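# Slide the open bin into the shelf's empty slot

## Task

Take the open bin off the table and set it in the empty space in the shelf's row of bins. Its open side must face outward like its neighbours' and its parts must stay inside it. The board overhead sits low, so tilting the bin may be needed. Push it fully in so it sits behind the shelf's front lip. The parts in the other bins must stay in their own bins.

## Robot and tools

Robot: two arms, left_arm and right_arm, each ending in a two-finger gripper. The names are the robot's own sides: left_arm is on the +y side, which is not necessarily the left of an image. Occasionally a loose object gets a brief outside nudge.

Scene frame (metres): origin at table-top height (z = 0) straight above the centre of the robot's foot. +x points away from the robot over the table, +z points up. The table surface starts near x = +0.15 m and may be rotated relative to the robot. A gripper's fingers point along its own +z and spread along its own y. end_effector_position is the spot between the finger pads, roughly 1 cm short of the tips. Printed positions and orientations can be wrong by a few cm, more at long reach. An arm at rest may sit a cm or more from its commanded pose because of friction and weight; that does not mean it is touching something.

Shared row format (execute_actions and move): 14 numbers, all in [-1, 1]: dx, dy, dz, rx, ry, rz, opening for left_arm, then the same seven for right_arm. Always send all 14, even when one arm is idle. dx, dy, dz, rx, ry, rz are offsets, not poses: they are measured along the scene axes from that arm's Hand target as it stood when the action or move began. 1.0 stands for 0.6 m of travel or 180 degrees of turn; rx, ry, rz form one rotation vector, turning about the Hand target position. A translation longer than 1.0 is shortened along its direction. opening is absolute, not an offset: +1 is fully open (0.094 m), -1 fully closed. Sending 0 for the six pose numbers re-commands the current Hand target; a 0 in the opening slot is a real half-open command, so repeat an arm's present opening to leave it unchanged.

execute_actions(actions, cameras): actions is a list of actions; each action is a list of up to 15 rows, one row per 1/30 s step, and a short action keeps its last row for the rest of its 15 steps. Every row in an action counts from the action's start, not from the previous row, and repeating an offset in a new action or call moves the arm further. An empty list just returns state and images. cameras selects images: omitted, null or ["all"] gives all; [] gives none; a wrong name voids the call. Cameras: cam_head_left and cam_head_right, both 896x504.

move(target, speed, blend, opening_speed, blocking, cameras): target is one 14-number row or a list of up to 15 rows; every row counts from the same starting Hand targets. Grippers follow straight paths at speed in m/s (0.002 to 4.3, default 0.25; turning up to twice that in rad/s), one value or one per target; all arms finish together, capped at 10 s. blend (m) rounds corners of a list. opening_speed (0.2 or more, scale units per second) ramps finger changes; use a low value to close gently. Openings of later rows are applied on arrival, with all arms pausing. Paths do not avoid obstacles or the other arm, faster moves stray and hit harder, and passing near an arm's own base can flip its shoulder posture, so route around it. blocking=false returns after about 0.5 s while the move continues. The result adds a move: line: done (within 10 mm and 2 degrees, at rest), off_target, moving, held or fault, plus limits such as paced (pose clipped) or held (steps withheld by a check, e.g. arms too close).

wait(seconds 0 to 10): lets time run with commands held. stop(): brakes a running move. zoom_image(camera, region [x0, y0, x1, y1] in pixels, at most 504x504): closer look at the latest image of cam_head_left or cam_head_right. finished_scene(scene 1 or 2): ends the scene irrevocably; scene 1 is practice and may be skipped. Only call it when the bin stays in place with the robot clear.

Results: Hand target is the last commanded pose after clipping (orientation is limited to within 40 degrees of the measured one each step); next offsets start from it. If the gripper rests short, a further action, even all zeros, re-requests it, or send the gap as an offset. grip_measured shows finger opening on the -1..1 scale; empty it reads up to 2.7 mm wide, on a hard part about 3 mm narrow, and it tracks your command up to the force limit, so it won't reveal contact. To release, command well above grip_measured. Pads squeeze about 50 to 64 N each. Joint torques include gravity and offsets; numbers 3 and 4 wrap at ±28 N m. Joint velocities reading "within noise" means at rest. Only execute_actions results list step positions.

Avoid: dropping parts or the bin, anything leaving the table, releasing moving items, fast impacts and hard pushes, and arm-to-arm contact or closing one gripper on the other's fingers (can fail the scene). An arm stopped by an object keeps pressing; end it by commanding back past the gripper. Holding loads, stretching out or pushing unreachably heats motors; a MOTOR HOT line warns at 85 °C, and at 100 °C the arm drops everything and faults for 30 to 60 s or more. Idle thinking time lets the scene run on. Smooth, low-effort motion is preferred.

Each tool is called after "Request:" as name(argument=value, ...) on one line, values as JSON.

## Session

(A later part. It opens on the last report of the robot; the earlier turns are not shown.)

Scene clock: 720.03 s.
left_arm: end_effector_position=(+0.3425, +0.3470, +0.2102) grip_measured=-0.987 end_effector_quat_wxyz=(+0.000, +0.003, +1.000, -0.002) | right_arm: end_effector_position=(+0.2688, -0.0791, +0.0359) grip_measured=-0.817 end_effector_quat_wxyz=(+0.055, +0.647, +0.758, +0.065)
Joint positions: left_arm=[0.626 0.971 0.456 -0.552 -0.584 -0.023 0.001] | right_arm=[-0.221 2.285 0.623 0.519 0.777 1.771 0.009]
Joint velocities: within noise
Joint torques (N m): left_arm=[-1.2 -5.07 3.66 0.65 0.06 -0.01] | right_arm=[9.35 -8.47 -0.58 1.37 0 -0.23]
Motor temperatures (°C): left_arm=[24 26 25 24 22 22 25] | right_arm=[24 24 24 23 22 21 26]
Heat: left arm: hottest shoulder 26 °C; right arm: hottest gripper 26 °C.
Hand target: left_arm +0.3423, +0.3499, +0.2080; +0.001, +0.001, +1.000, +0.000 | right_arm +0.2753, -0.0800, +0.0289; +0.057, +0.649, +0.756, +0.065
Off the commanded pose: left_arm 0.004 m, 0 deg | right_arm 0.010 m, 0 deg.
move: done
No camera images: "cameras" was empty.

Request:
move(target=[0,0,0,0,0,0,-1,0,0,-0.0083,0,0,0,-1], speed=0.05, cameras=[])

Request:
move(target=[0,0,0,0,0,0,-1,0,0,0,0,0,0,1], opening_speed=0.8)

Scene clock: 726.10 s.
left_arm: end_effector_position=(+0.3425, +0.3470, +0.2102) grip_measured=-0.987 end_effector_quat_wxyz=(+0.000, +0.003, +1.000, -0.002) | right_arm: end_effector_position=(+0.2696, -0.0786, +0.0323) grip_measured=-0.817 end_effector_quat_wxyz=(+0.055, +0.647, +0.758, +0.066)
Joint positions: left_arm=[0.626 0.971 0.456 -0.552 -0.584 -0.023 0.001] | right_arm=[-0.229 2.296 0.628 0.536 0.773 1.758 0.009]
Joint velocities: within noise
Joint torques (N m): left_arm=[-1.2 -5.13 3.67 0.65 0.06 -0.01] | right_arm=[9 -8.64 -0.43 1.29 -0.07 -0.19]
Motor temperatures (°C): left_arm=[24 26 25 24 22 22 25] | right_arm=[24 24 24 23 22 21 26]
Heat: left arm: hottest shoulder 26 °C; right arm: hottest gripper 26 °C.
Hand target: left_arm +0.3423, +0.3499, +0.2080; +0.001, +0.001, +1.000, +0.000 | right_arm +0.2753, -0.0801, +0.0241; +0.057, +0.649, +0.756, +0.065
Off the commanded pose: left_arm 0.004 m, 0 deg | right_arm 0.010 m, 0 deg.
move: done
No camera images: "cameras" was empty.

Scene clock: 728.83 s.
left_arm: end_effector_position=(+0.3425, +0.3470, +0.2102) grip_measured=-0.987 end_effector_quat_wxyz=(+0.000, +0.003, +1.000, -0.002) | right_arm: end_effector_position=(+0.2747, -0.0749, +0.0312) grip_measured=+0.998 end_effector_quat_wxyz=(+0.056, +0.647, +0.757, +0.071)
Joint positions: left_arm=[0.626 0.971 0.456 -0.552 -0.584 -0.023 0.001] | right_arm=[-0.231 2.296 0.638 0.54 0.768 1.748 0.094]
Joint velocities: within noise
Joint torques (N m): left_arm=[-1.26 -5.07 3.67 0.65 0.06 -0.01] | right_arm=[8.7 -8.7 -1.21 1.09 0.08 -0.13]
Motor temperatures (°C): left_arm=[24 26 25 24 22 22 25] | right_arm=[24 24 24 23 22 21 26]
Heat: left arm: hottest shoulder 26 °C; right arm: hottest gripper 26 °C.
Hand target: left_arm +0.3423, +0.3499, +0.2080; +0.001, +0.001, +1.000, +0.000 | right_arm +0.2753, -0.0800, +0.0240; +0.057, +0.649, +0.756, +0.065
Off the commanded pose: left_arm 0.004 m, 0 deg | right_arm 0.009 m, 1 deg.
move: done

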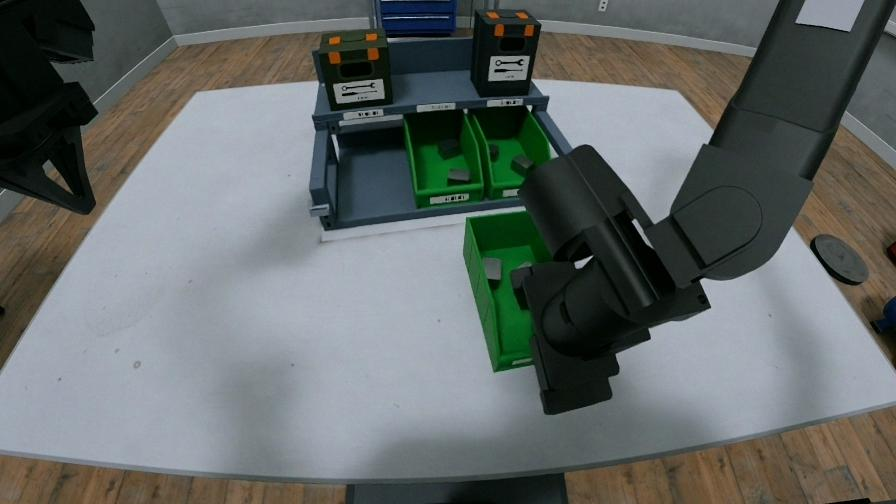

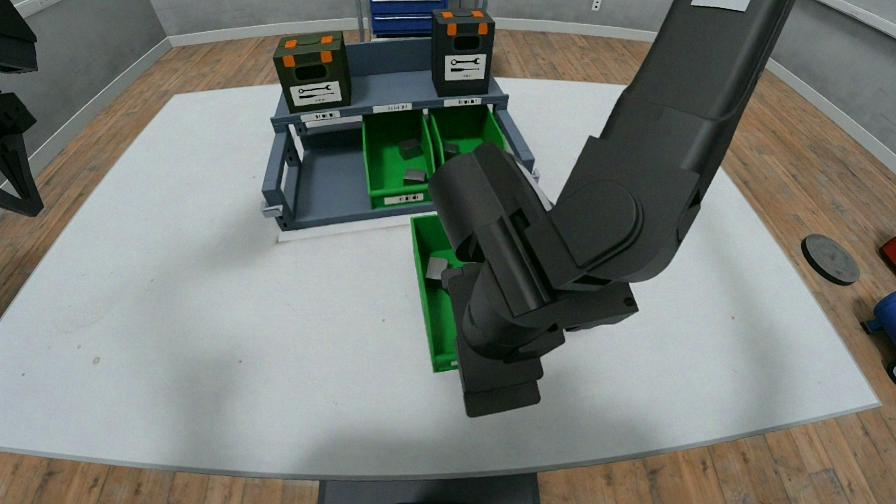

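Request:
move(target=[[0,0,0,0,0,0,-1,0,0,0.3,0,0,0,1],[0,0,0,0,0,0,-1,-0.05,-0.5,0.4,0,0,0.35,1]], speed=0.25)

Request:
zoom_image(camera="cam_head_left", region=[400, 180, 620, 400])

Request:
zoom_image(camera="cam_head_right", region=[340, 180, 560, 400])

Scene clock: 746.13 s.
left_arm: end_effector_position=(+0.3425, +0.3470, +0.2102) grip_measured=-0.987 end_effector_quat_wxyz=(+0.000, +0.003, +1.000, -0.002) | right_arm: end_effector_position=(+0.2320, -0.3693, +0.2534) grip_measured=+0.998 end_effector_quat_wxyz=(+0.001, +0.154, +0.984, +0.088)
Joint positions: left_arm=[0.626 0.971 0.456 -0.552 -0.584 -0.023 0.001] | right_arm=[-0.789 0.297 0.245 -0.926 0.327 0.176 0.094]
Joint velocities: within noise
Joint torques (N m): left_arm=[-1.2 -5.13 3.67 0.65 0.06 -0.01] | right_arm=[0.09 -2.26 9.89 -0.18 -0.09 -0.15]
Motor temperatures (°C): left_arm=[24 26 25 24 22 22 25] | right_arm=[24 24 24 23 22 21 25]
Heat: left arm: hottest shoulder 26 °C; right arm: hottest gripper 25 °C.
Hand target: left_arm +0.3423, +0.3499, +0.2080; +0.001, +0.001, +1.000, +0.000 | right_arm +0.2452, -0.3801, +0.2640; +0.014, +0.159, +0.984, +0.085
Off the commanded pose: left_arm 0.004 m, 0 deg | right_arm 0.020 m, 2 deg.
move: off_target (right_arm)

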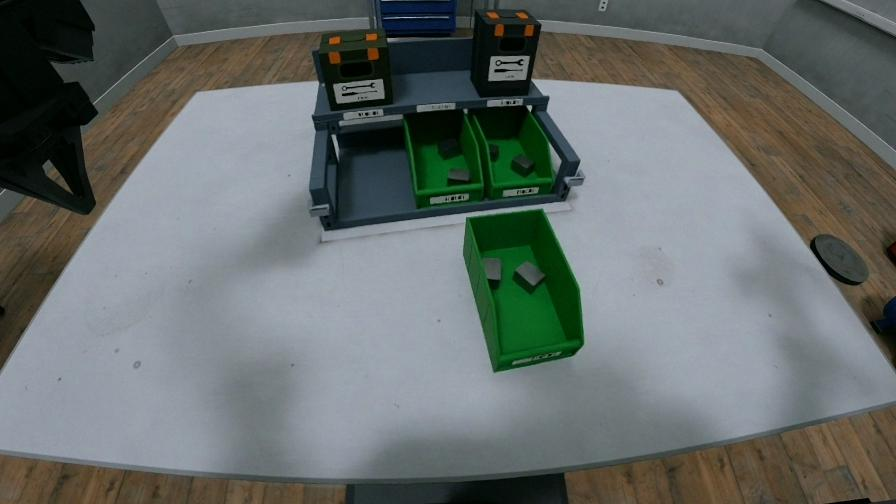

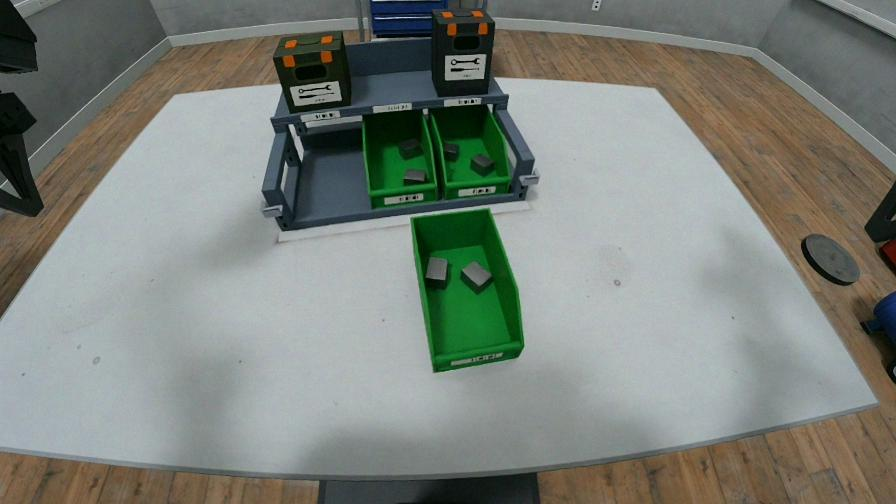

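Scaled by 2.291 from the camera's 896x504 image, which has a finer 1280x720 frame.

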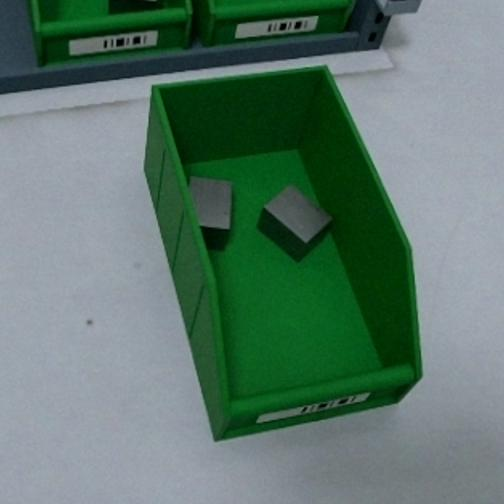

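Scaled by 2.291 from the camera's 896x504 image, which has a finer 1280x720 frame.

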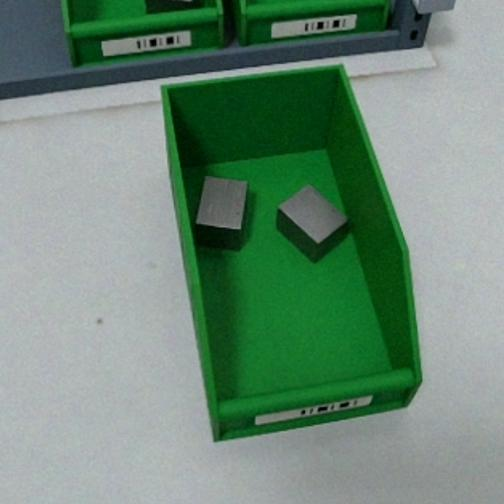

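Request:
move(target=[-0.1038,-0.7167,-0.1467,0.0459,-0.0394,-0.4506,1,0,0,0,0,0,0,1], speed=0.3)

Request:
zoom_image(camera="cam_head_left", region=[400, 180, 620, 400])

Request:
zoom_image(camera="cam_head_right", region=[340, 180, 560, 400])

Scene clock: 769.17 s.
left_arm: end_effector_position=(+0.2777, -0.0677, +0.1095) grip_measured=+0.998 end_effector_quat_wxyz=(+0.045, +0.643, +0.762, +0.067) | right_arm: end_effector_position=(+0.2320, -0.3693, +0.2534) grip_measured=+0.998 end_effector_quat_wxyz=(+0.001, +0.154, +0.984, +0.088)
Joint positions: left_arm=[-0.124 2.354 1.051 -0.304 -0.898 0.48 0.094] | right_arm=[-0.789 0.297 0.245 -0.926 0.327 0.175 0.094]
Joint velocities: within noise
Joint torques (N m): left_arm=[-14.92 -10.75 3.9 -0.18 -0.15 -0.02] | right_arm=[-0.15 -1.32 9.87 -0.28 -0.15 -0.19]
Motor temperatures (°C): left_arm=[24 26 25 24 22 22 25] | right_arm=[24 24 26 23 22 21 25]
Heat: left arm: hottest shoulder 26 °C; right arm: hottest elbow 26 °C.
Hand target: left_arm +0.2801, -0.0801, +0.1200; +0.058, +0.650, +0.755, +0.066 | right_arm +0.2452, -0.3801, +0.2639; +0.014, +0.159, +0.984, +0.085
Off the commanded pose: left_arm 0.016 m, 2 deg | right_arm 0.020 m, 2 deg.
move: off_target (left_arm, right_arm)

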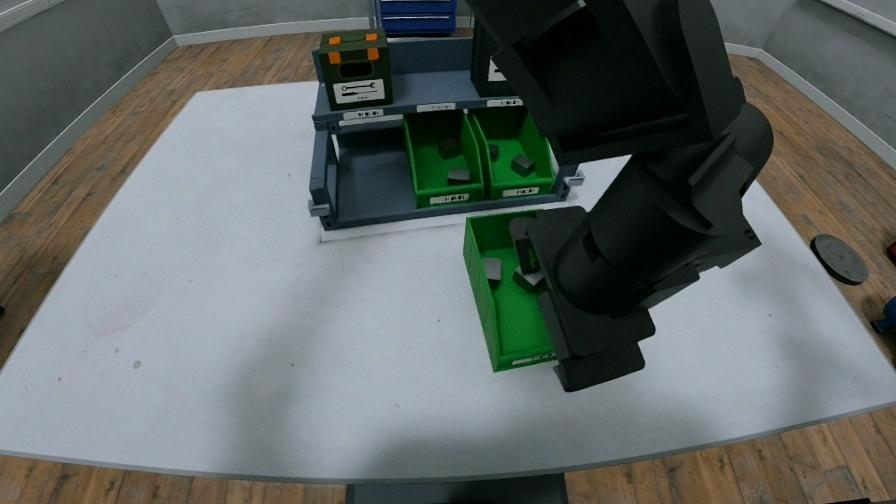

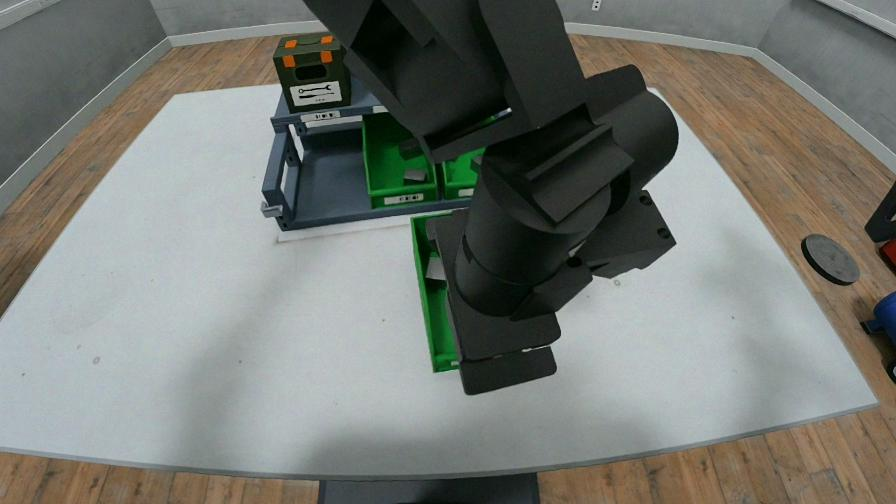

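Scaled by 2.291 from the camera's 896x504 image, which has a finer 1280x720 frame.

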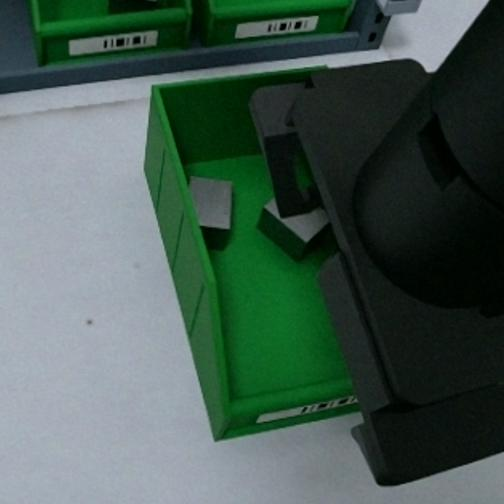

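Scaled by 2.291 from the camera's 896x504 image, which has a finer 1280x720 frame.

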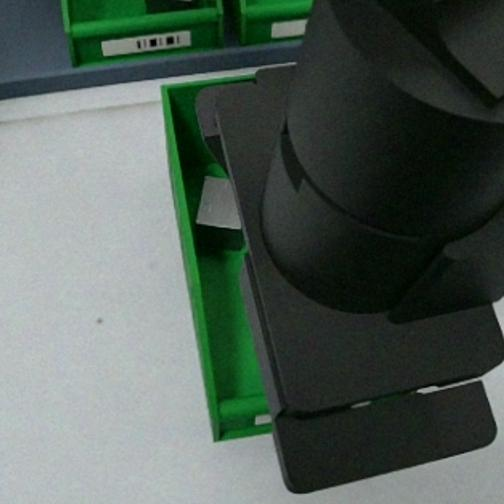

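Request:
move(target=[-0.005,-0.0248,-0.0833,0,0,0,1,0,0,0,0,0,0,1], speed=0.15)

Request:
zoom_image(camera="cam_head_left", region=[400, 180, 620, 400])

Request:
zoom_image(camera="cam_head_right", region=[340, 180, 560, 400])

Scene clock: 787.20 s.
left_arm: end_effector_position=(+0.2625, -0.0919, +0.0733) grip_measured=+0.998 end_effector_quat_wxyz=(+0.054, +0.661, +0.746, +0.066) | right_arm: end_effector_position=(+0.2321, -0.3694, +0.2534) grip_measured=+0.998 end_effector_quat_wxyz=(+0.001, +0.154, +0.984, +0.088)
Joint positions: left_arm=[-0.112 2.474 1.104 -0.187 -0.899 0.573 0.094] | right_arm=[-0.789 0.297 0.245 -0.926 0.327 0.174 0.094]
Joint velocities: within noise
Joint torques (N m): left_arm=[-11.05 -11.28 3.63 0.72 -0.11 -0.01] | right_arm=[0.26 -1.26 9.7 0.02 -0.1 -0.16]
Motor temperatures (°C): left_arm=[25 26 25 24 22 22 24] | right_arm=[24 24 26 23 22 21 25]
Heat: left arm: hottest shoulder 26 °C; right arm: hottest elbow 26 °C.
Hand target: left_arm +0.2769, -0.0950, +0.0700; +0.058, +0.650, +0.755, +0.066 | right_arm +0.2453, -0.3801, +0.2640; +0.014, +0.159, +0.984, +0.085
Off the commanded pose: left_arm 0.015 m, 2 deg | right_arm 0.020 m, 2 deg.
move: off_target (left_arm, right_arm)

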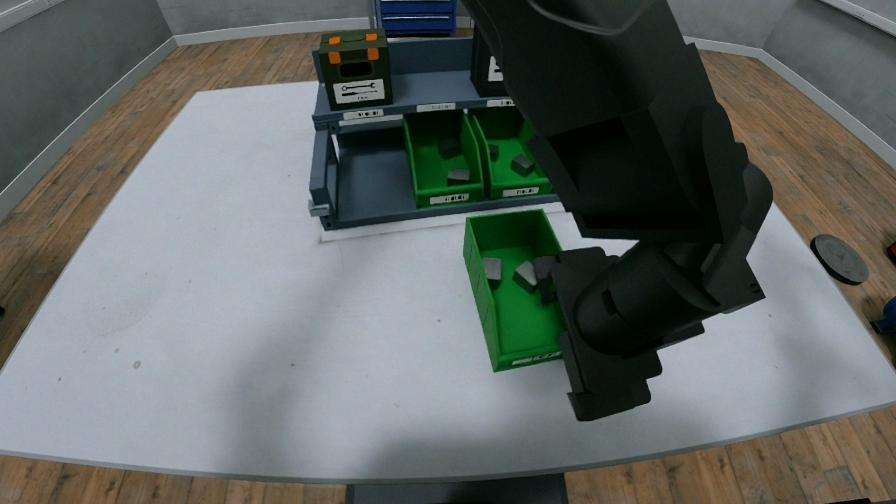

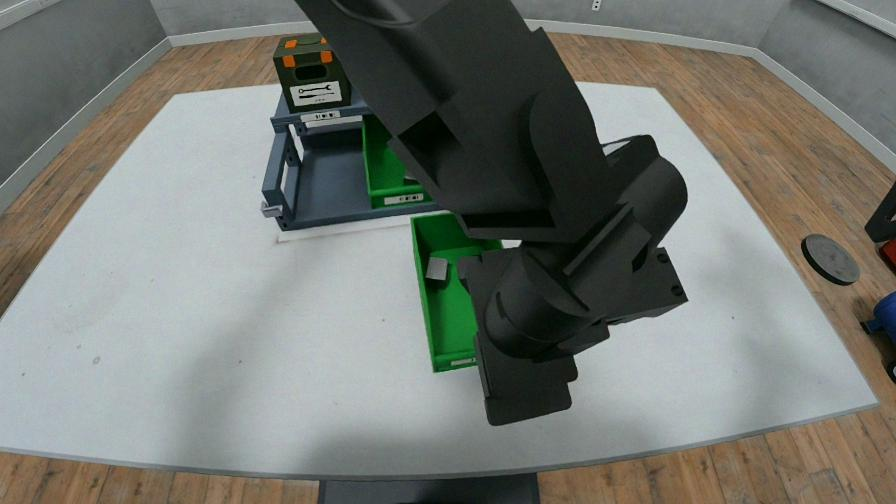

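Scaled by 2.291 from the camera's 896x504 image, which has a finer 1280x720 frame.

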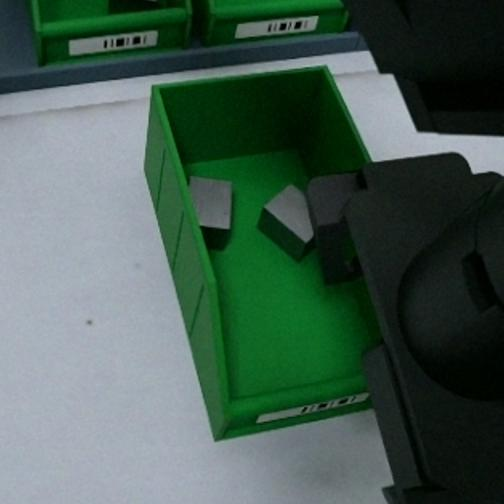

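Scaled by 2.291 from the camera's 896x504 image, which has a finer 1280x720 frame.

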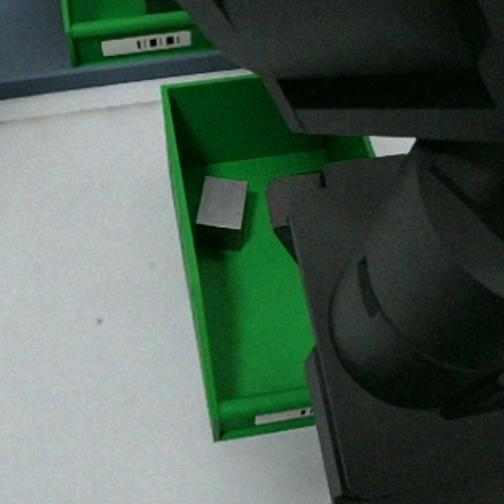

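Request:
move(target=[0.02,0.024,-0.0583,0,0,0,1,0,0,0,0,0,0,1], speed=0.15)

Request:
zoom_image(camera="cam_head_left", region=[400, 180, 620, 400])

Scene clock: 796.80 s.
left_arm: end_effector_position=(+0.2857, -0.0821, +0.0400) grip_measured=+0.998 end_effector_quat_wxyz=(+0.059, +0.652, +0.753, +0.066) | right_arm: end_effector_position=(+0.2320, -0.3694, +0.2534) grip_measured=+0.998 end_effector_quat_wxyz=(+0.001, +0.154, +0.984, +0.088)
Joint positions: left_arm=[-0.021 2.496 1.104 -0.039 -0.893 0.706 0.094] | right_arm=[-0.789 0.297 0.245 -0.926 0.327 0.174 0.094]
Joint velocities: within noise
Joint torques (N m): left_arm=[-12.45 -10.52 2.07 0.79 0.02 -0.03] | right_arm=[0.09 -1.2 10.06 0.05 -0.14 -0.16]
Motor temperatures (°C): left_arm=[25 27 25 24 22 22 24] | right_arm=[24 24 27 23 22 21 25]
Heat: left arm: hottest shoulder 27 °C; right arm: hottest elbow 27 °C.
Hand target: left_arm +0.2890, -0.0806, +0.0350; +0.058, +0.650, +0.755, +0.066 | right_arm +0.2452, -0.3801, +0.2640; +0.014, +0.159, +0.984, +0.085
Off the commanded pose: left_arm 0.006 m, 0 deg | right_arm 0.020 m, 2 deg.
move: off_target (right_arm)

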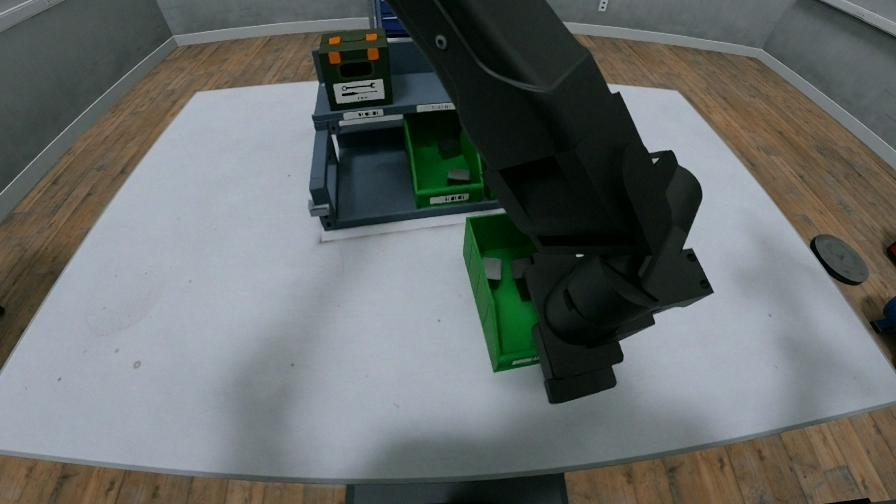

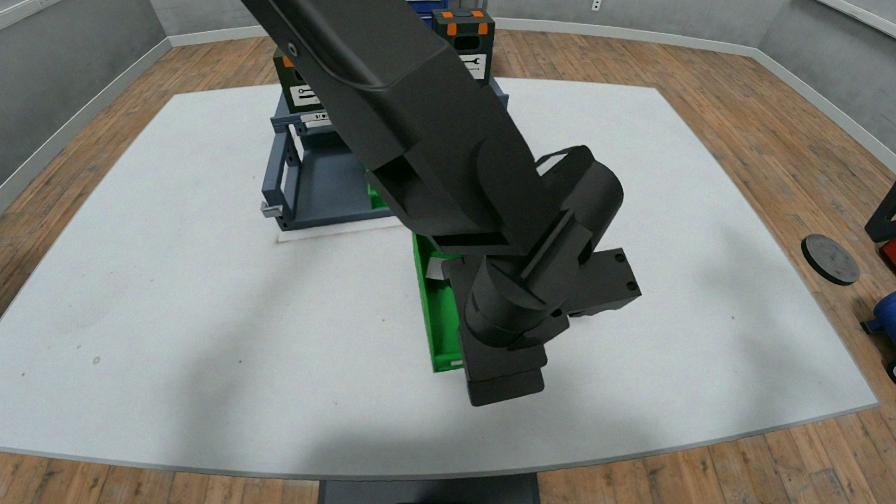

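Scaled by 2.291 from the camera's 896x504 image, which has a finer 1280x720 frame.

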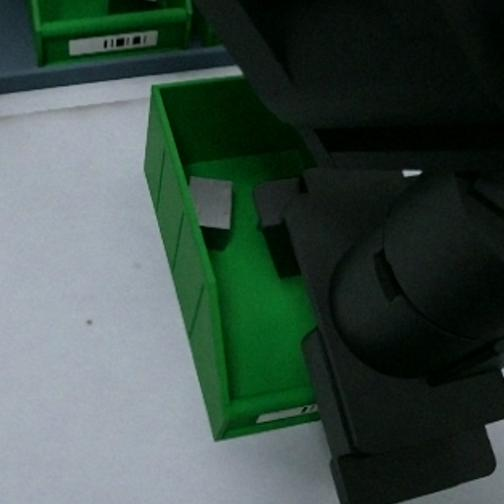

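Request:
move(target=[-0.0192,-0.0117,-0.0133,0,0,0,1,0,0,0,0,0,0,1], speed=0.1)

Request:
zoom_image(camera="cam_head_left", region=[400, 180, 620, 400])

Scene clock: 808.57 s.
left_arm: end_effector_position=(+0.2702, -0.0822, +0.0277) grip_measured=+0.998 end_effector_quat_wxyz=(+0.051, +0.660, +0.747, +0.067) | right_arm: end_effector_position=(+0.2320, -0.3694, +0.2534) grip_measured=+0.998 end_effector_quat_wxyz=(+0.001, +0.154, +0.984, +0.088)
Joint positions: left_arm=[-0.021 2.536 1.109 -0.028 -0.893 0.707 0.094] | right_arm=[-0.789 0.297 0.245 -0.926 0.327 0.174 0.094]
Joint velocities: within noise
Joint torques (N m): left_arm=[-12.69 -10.58 2.59 0.75 -0.02 -0.15] | right_arm=[-0.26 -1.67 9.84 -0.1 -0.14 -0.15]
Motor temperatures (°C): left_arm=[25 27 25 24 22 22 24] | right_arm=[24 24 27 23 22 21 25]
Heat: left arm: hottest shoulder 27 °C; right arm: hottest elbow 27 °C.
Hand target: left_arm +0.2775, -0.0876, +0.0271; +0.058, +0.650, +0.755, +0.066 | right_arm +0.2452, -0.3801, +0.2640; +0.014, +0.159, +0.984, +0.085
Off the commanded pose: left_arm 0.009 m, 2 deg | right_arm 0.020 m, 2 deg.
move: off_target (right_arm)

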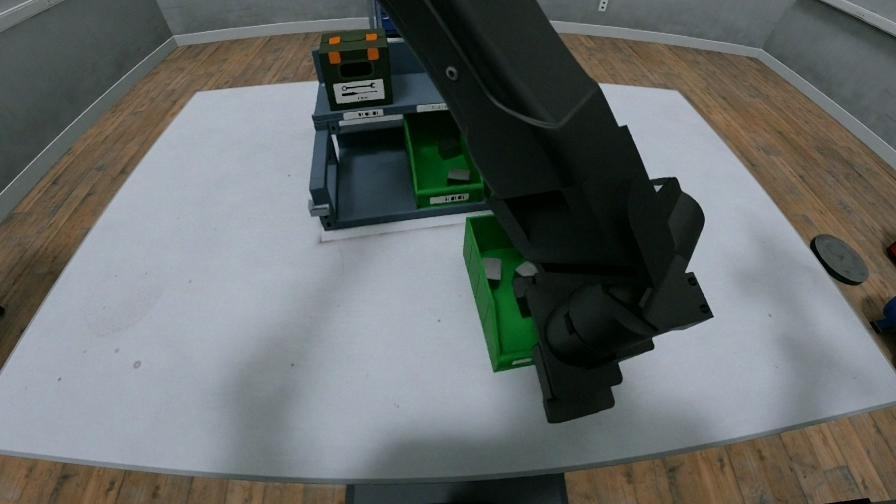

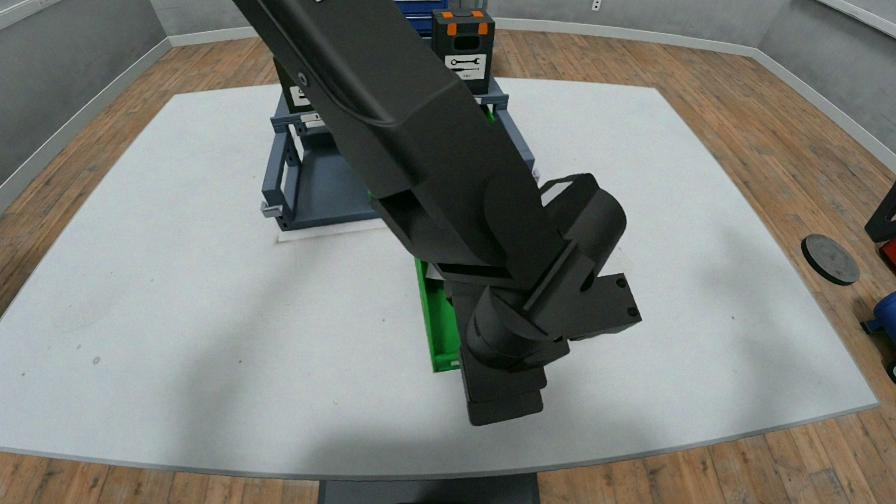

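Scaled by 2.291 from the camera's 896x504 image, which has a finer 1280x720 frame.

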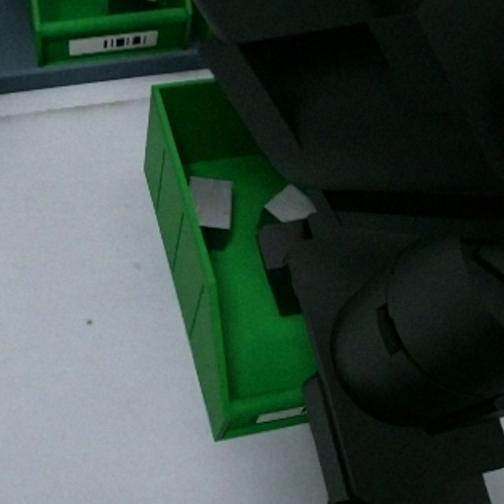

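Request:
move(target=[0,0,0,0,0,0,-1,0,0,0,0,0,0,1], opening_speed=0.7)

Request:
zoom_image(camera="cam_head_left", region=[400, 180, 620, 400])

Scene clock: 816.73 s.
left_arm: end_effector_position=(+0.2719, -0.0830, +0.0279) grip_measured=-0.799 end_effector_quat_wxyz=(+0.052, +0.658, +0.748, +0.068) | right_arm: end_effector_position=(+0.2320, -0.3694, +0.2534) grip_measured=+0.998 end_effector_quat_wxyz=(+0.001, +0.154, +0.984, +0.088)
Joint positions: left_arm=[-0.021 2.536 1.112 -0.026 -0.896 0.707 0.009] | right_arm=[-0.789 0.297 0.245 -0.926 0.327 0.174 0.094]
Joint velocities: within noise
Joint torques (N m): left_arm=[-12.75 -10.64 2.45 0.7 0.08 -0.15] | right_arm=[-0.5 -2.26 9.96 0.06 -0.11 -0.19]
Motor temperatures (°C): left_arm=[25 27 25 24 22 22 24] | right_arm=[24 23 28 23 22 21 25]
Heat: left arm: hottest shoulder 27 °C; right arm: hottest elbow 28 °C.
Hand target: left_arm +0.2777, -0.0877, +0.0271; +0.058, +0.650, +0.755, +0.066 | right_arm +0.2452, -0.3801, +0.2640; +0.014, +0.159, +0.984, +0.085
Off the commanded pose: left_arm 0.007 m, 1 deg | right_arm 0.020 m, 2 deg.
move: off_target (right_arm)

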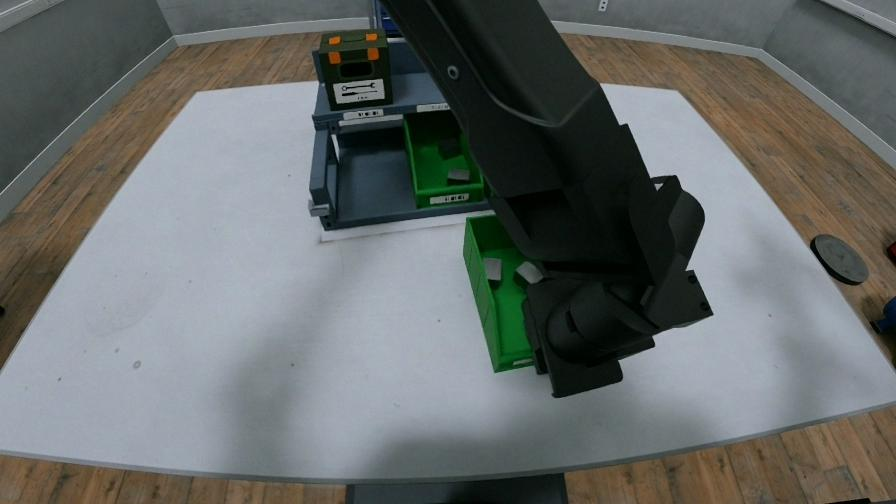

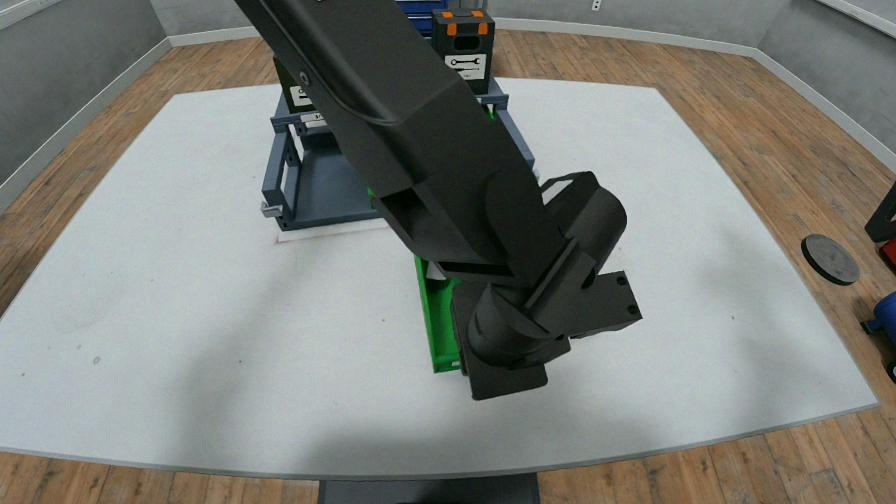

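Scaled by 2.291 from the camera's 896x504 image, which has a finer 1280x720 frame.

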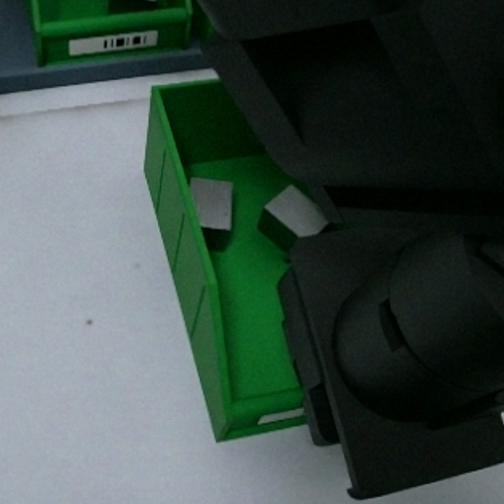

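Request:
move(target=[0,0,0,0,0,0,-1,0,0,0,0,0,0,1], cameras=[])

Request:
move(target=[[0,0,0.13,0,0,0,-1,0,0,0,0,0,0,1],[0.02,0.2867,0.15,0,0,0,-1,0,0,0,0,0,0,1]], speed=0.15)

Request:
zoom_image(camera="cam_head_left", region=[300, 160, 560, 380])

Request:
zoom_image(camera="cam_head_right", region=[240, 160, 500, 380])

Scene clock: 829.33 s.
left_arm: end_effector_position=(+0.2719, -0.0830, +0.0279) grip_measured=-0.799 end_effector_quat_wxyz=(+0.052, +0.658, +0.748, +0.068) | right_arm: end_effector_position=(+0.2320, -0.3694, +0.2534) grip_measured=+0.998 end_effector_quat_wxyz=(+0.001, +0.154, +0.984, +0.088)
Joint positions: left_arm=[-0.021 2.536 1.112 -0.026 -0.896 0.707 0.009] | right_arm=[-0.789 0.297 0.245 -0.926 0.327 0.174 0.094]
Joint velocities: within noise
Joint torques (N m): left_arm=[-12.69 -10.7 2.45 0.69 0.07 -0.15] | right_arm=[-0.44 -1.55 9.88 -0.09 -0.11 -0.17]
Motor temperatures (°C): left_arm=[25 27 25 24 22 22 25] | right_arm=[23 23 28 23 22 21 25]
Heat: left arm: hottest shoulder 27 °C; right arm: hottest elbow 28 °C.
Hand target: left_arm +0.2777, -0.0877, +0.0271; +0.058, +0.650, +0.755, +0.066 | right_arm +0.2452, -0.3801, +0.2640; +0.014, +0.159, +0.984, +0.085
Off the commanded pose: left_arm 0.007 m, 1 deg | right_arm 0.020 m, 2 deg.
move: off_target (right_arm)
No camera images: "cameras" was empty.

Scene clock: 831.83 s.
left_arm: end_effector_position=(+0.2791, +0.0849, +0.1126) grip_measured=-0.799 end_effector_quat_wxyz=(+0.046, +0.658, +0.749, +0.061) | right_arm: end_effector_position=(+0.2320, -0.3694, +0.2534) grip_measured=+0.998 end_effector_quat_wxyz=(+0.001, +0.154, +0.984, +0.088)
Joint positions: left_arm=[0.071 2.045 0.611 0.073 -0.867 0.831 0.009] | right_arm=[-0.789 0.297 0.245 -0.926 0.327 0.174 0.094]
Joint velocities: within noise
Joint torques (N m): left_arm=[-9 -9.11 1.14 1.07 -0.31 0] | right_arm=[-0.38 -1.96 9.68 -0.21 -0.12 -0.16]
Motor temperatures (°C): left_arm=[25 27 25 24 22 22 25] | right_arm=[23 23 28 23 22 21 25]
Heat: left arm: hottest shoulder 27 °C; right arm: hottest elbow 28 °C.
Hand target: left_arm +0.2896, +0.0844, +0.1171; +0.058, +0.650, +0.755, +0.066 | right_arm +0.2452, -0.3801, +0.2640; +0.014, +0.159, +0.984, +0.085
Off the commanded pose: left_arm 0.012 m, 2 deg | right_arm 0.020 m, 2 deg.
move: off_target (left_arm, right_arm)

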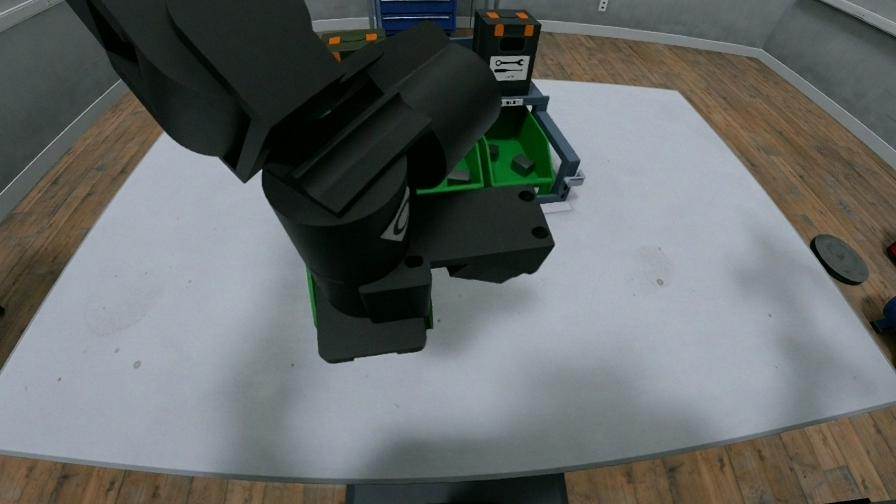

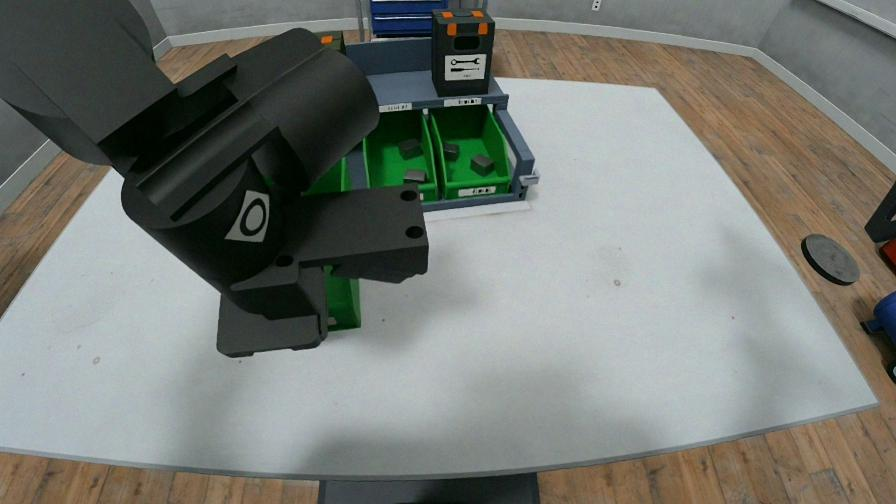

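Scaled by 1.938 from the camera's 896x504 image, which has a finer 1280x720 frame.

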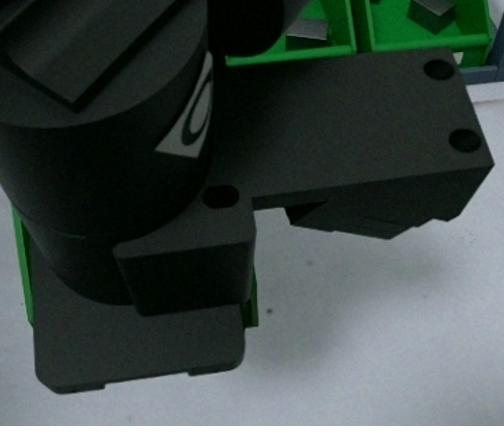

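Scaled by 1.938 from the camera's 896x504 image, which has a finer 1280x720 frame.

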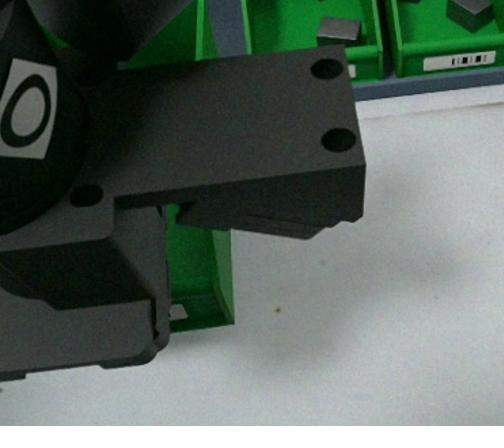

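Request:
zoom_image(camera="cam_head_right", region=[250, 100, 450, 340])

Scaled by 2.100 from the camera's 896x504 image, which has a finer 1280x720 frame.

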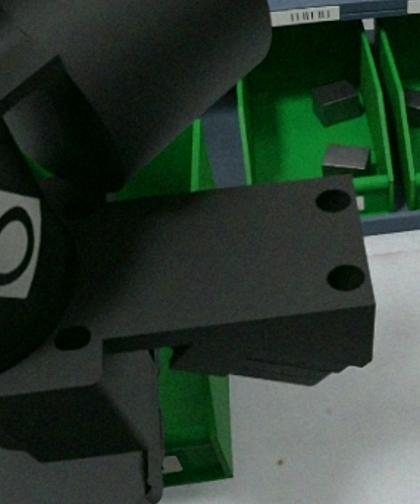

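Request:
move(target=[[0,0,0,-0.0067,0.0439,0,-1,0,0,0,0,0,0,1],[0.1,0.0153,0,-0.0067,0.0439,0,-1,0,0,0,0,0,0,1]], speed=0.1)

Request:
zoom_image(camera="cam_head_left", region=[300, 100, 560, 340])

Request:
zoom_image(camera="cam_head_right", region=[240, 80, 480, 340])

Scene clock: 881.90 s.
left_arm: end_effector_position=(+0.3341, +0.0932, +0.1121) grip_measured=-0.799 end_effector_quat_wxyz=(+0.003, +0.658, +0.753, +0.008) | right_arm: end_effector_position=(+0.2320, -0.3694, +0.2534) grip_measured=+0.998 end_effector_quat_wxyz=(+0.001, +0.154, +0.984, +0.088)
Joint positions: left_arm=[0.186 1.937 0.737 -0.186 -0.752 0.887 0.009] | right_arm=[-0.789 0.297 0.245 -0.926 0.327 0.174 0.094]
Joint velocities: within noise
Joint torques (N m): left_arm=[-9.23 -10.11 2.71 -0.09 -0.16 -0.01] | right_arm=[-0.03 -1.67 9.7 -0.13 -0.06 -0.17]
Motor temperatures (°C): left_arm=[25 27 25 24 22 22 26] | right_arm=[23 23 29 23 22 21 25]
Heat: left arm: hottest shoulder 27 °C; right arm: hottest elbow 29 °C.
Hand target: left_arm +0.3496, +0.0937, +0.1170; +0.012, +0.652, +0.758, +0.013 | right_arm +0.2453, -0.3801, +0.2640; +0.014, +0.159, +0.984, +0.085
Off the commanded pose: left_arm 0.016 m, 1 deg | right_arm 0.020 m, 2 deg.
move: off_target (left_arm, right_arm)

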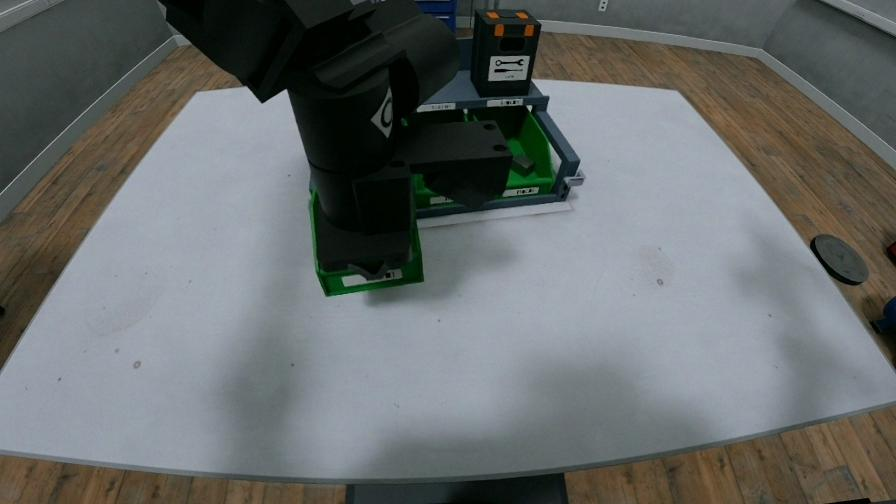

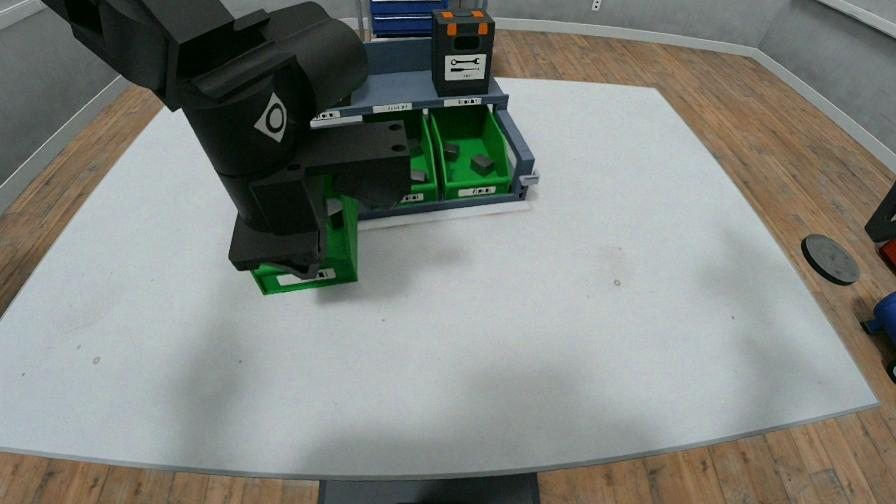

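Scaled by 1.938 from the camera's 896x504 image, which has a finer 1280x720 frame.

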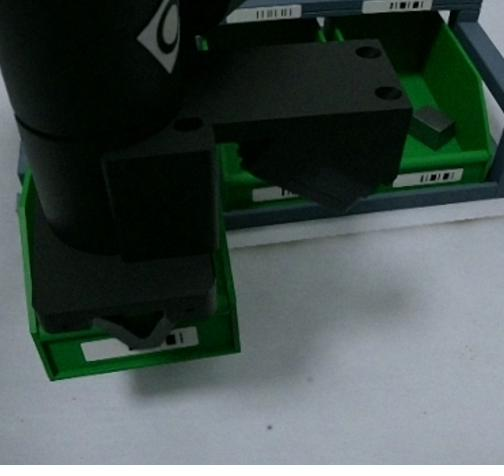

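Scaled by 1.938 from the camera's 896x504 image, which has a finer 1280x720 frame.

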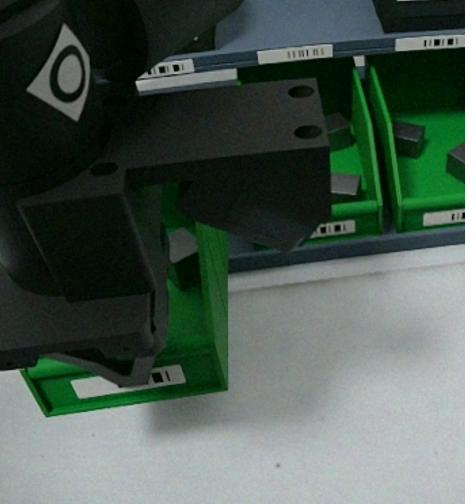

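Request:
move(target=[[0.08,0.0123,0,0,0,0,-1,0,0,0,0,0,0,1],[0.1153,0.0177,-0.04,0,0,0,-1,0,0,0,0,0,0,1]], speed=0.08)

Request:
zoom_image(camera="cam_head_left", region=[280, 60, 520, 300])

Request:
zoom_image(camera="cam_head_right", region=[230, 60, 470, 300])

Scene clock: 913.87 s.
left_arm: end_effector_position=(+0.4006, +0.1065, +0.0899) grip_measured=-0.799 end_effector_quat_wxyz=(-0.003, +0.661, +0.751, +0.005) | right_arm: end_effector_position=(+0.2320, -0.3694, +0.2534) grip_measured=+0.998 end_effector_quat_wxyz=(+0.001, +0.154, +0.984, +0.088)
Joint positions: left_arm=[0.304 1.933 0.866 -0.233 -0.723 1.037 0.009] | right_arm=[-0.789 0.297 0.245 -0.926 0.327 0.174 0.094]
Joint velocities: within noise
Joint torques (N m): left_arm=[-10.17 -10.23 3.28 0.79 -0.11 -0.01] | right_arm=[0.38 -1.49 9.74 -0.06 -0.08 -0.16]
Motor temperatures (°C): left_arm=[25 27 25 24 22 22 26] | right_arm=[23 23 29 23 22 21 25]
Heat: left arm: hottest shoulder 27 °C; right arm: hottest elbow 29 °C.
Hand target: left_arm +0.4187, +0.1042, +0.0931; +0.012, +0.652, +0.758, +0.013 | right_arm +0.2453, -0.3801, +0.2640; +0.014, +0.159, +0.984, +0.085
Off the commanded pose: left_arm 0.019 m, 2 deg | right_arm 0.020 m, 2 deg.
move: off_target (left_arm, right_arm)

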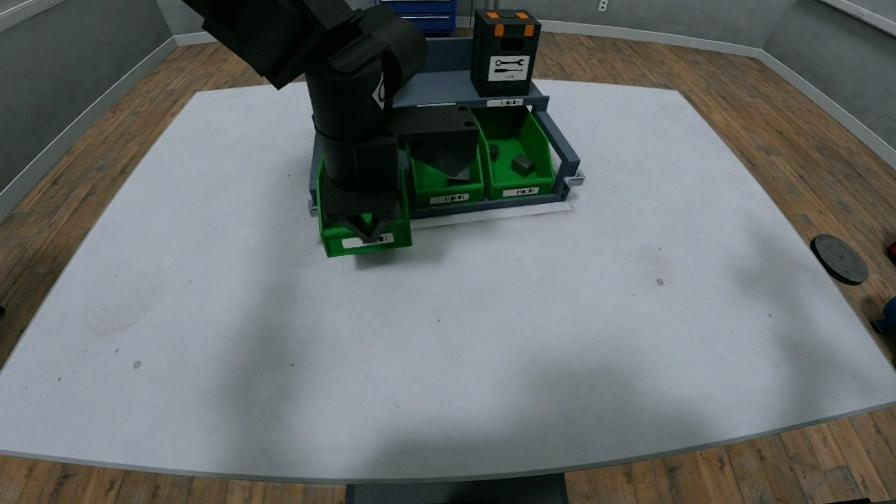

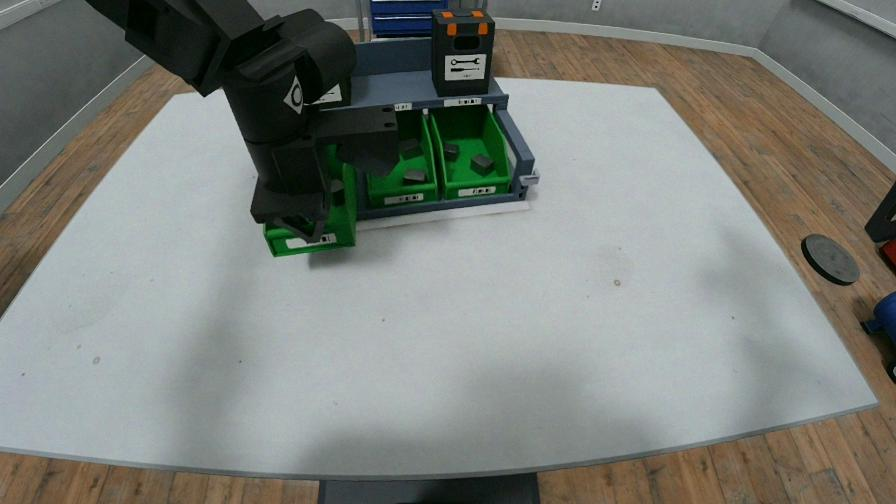

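Scaled by 2.100 from the camera's 896x504 image, which has a finer 1280x720 frame.

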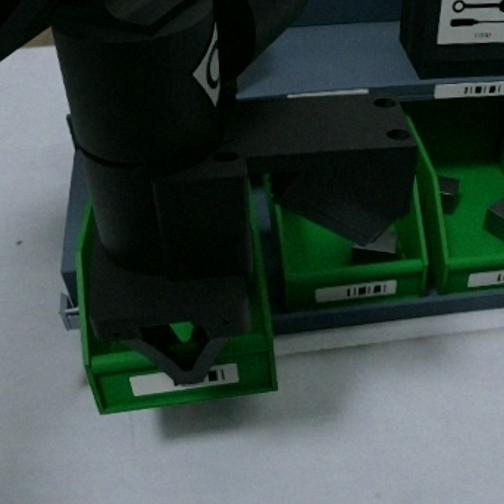

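Scaled by 2.100 from the camera's 896x504 image, which has a finer 1280x720 frame.

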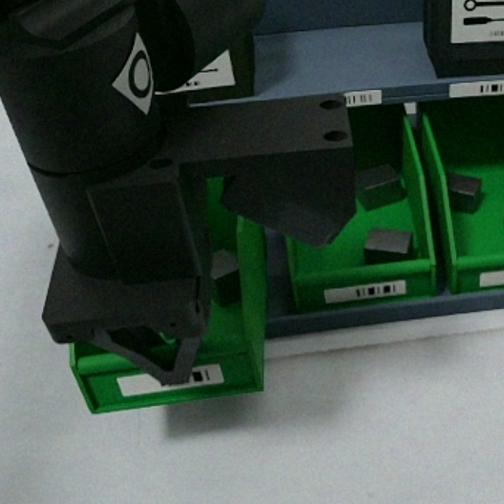

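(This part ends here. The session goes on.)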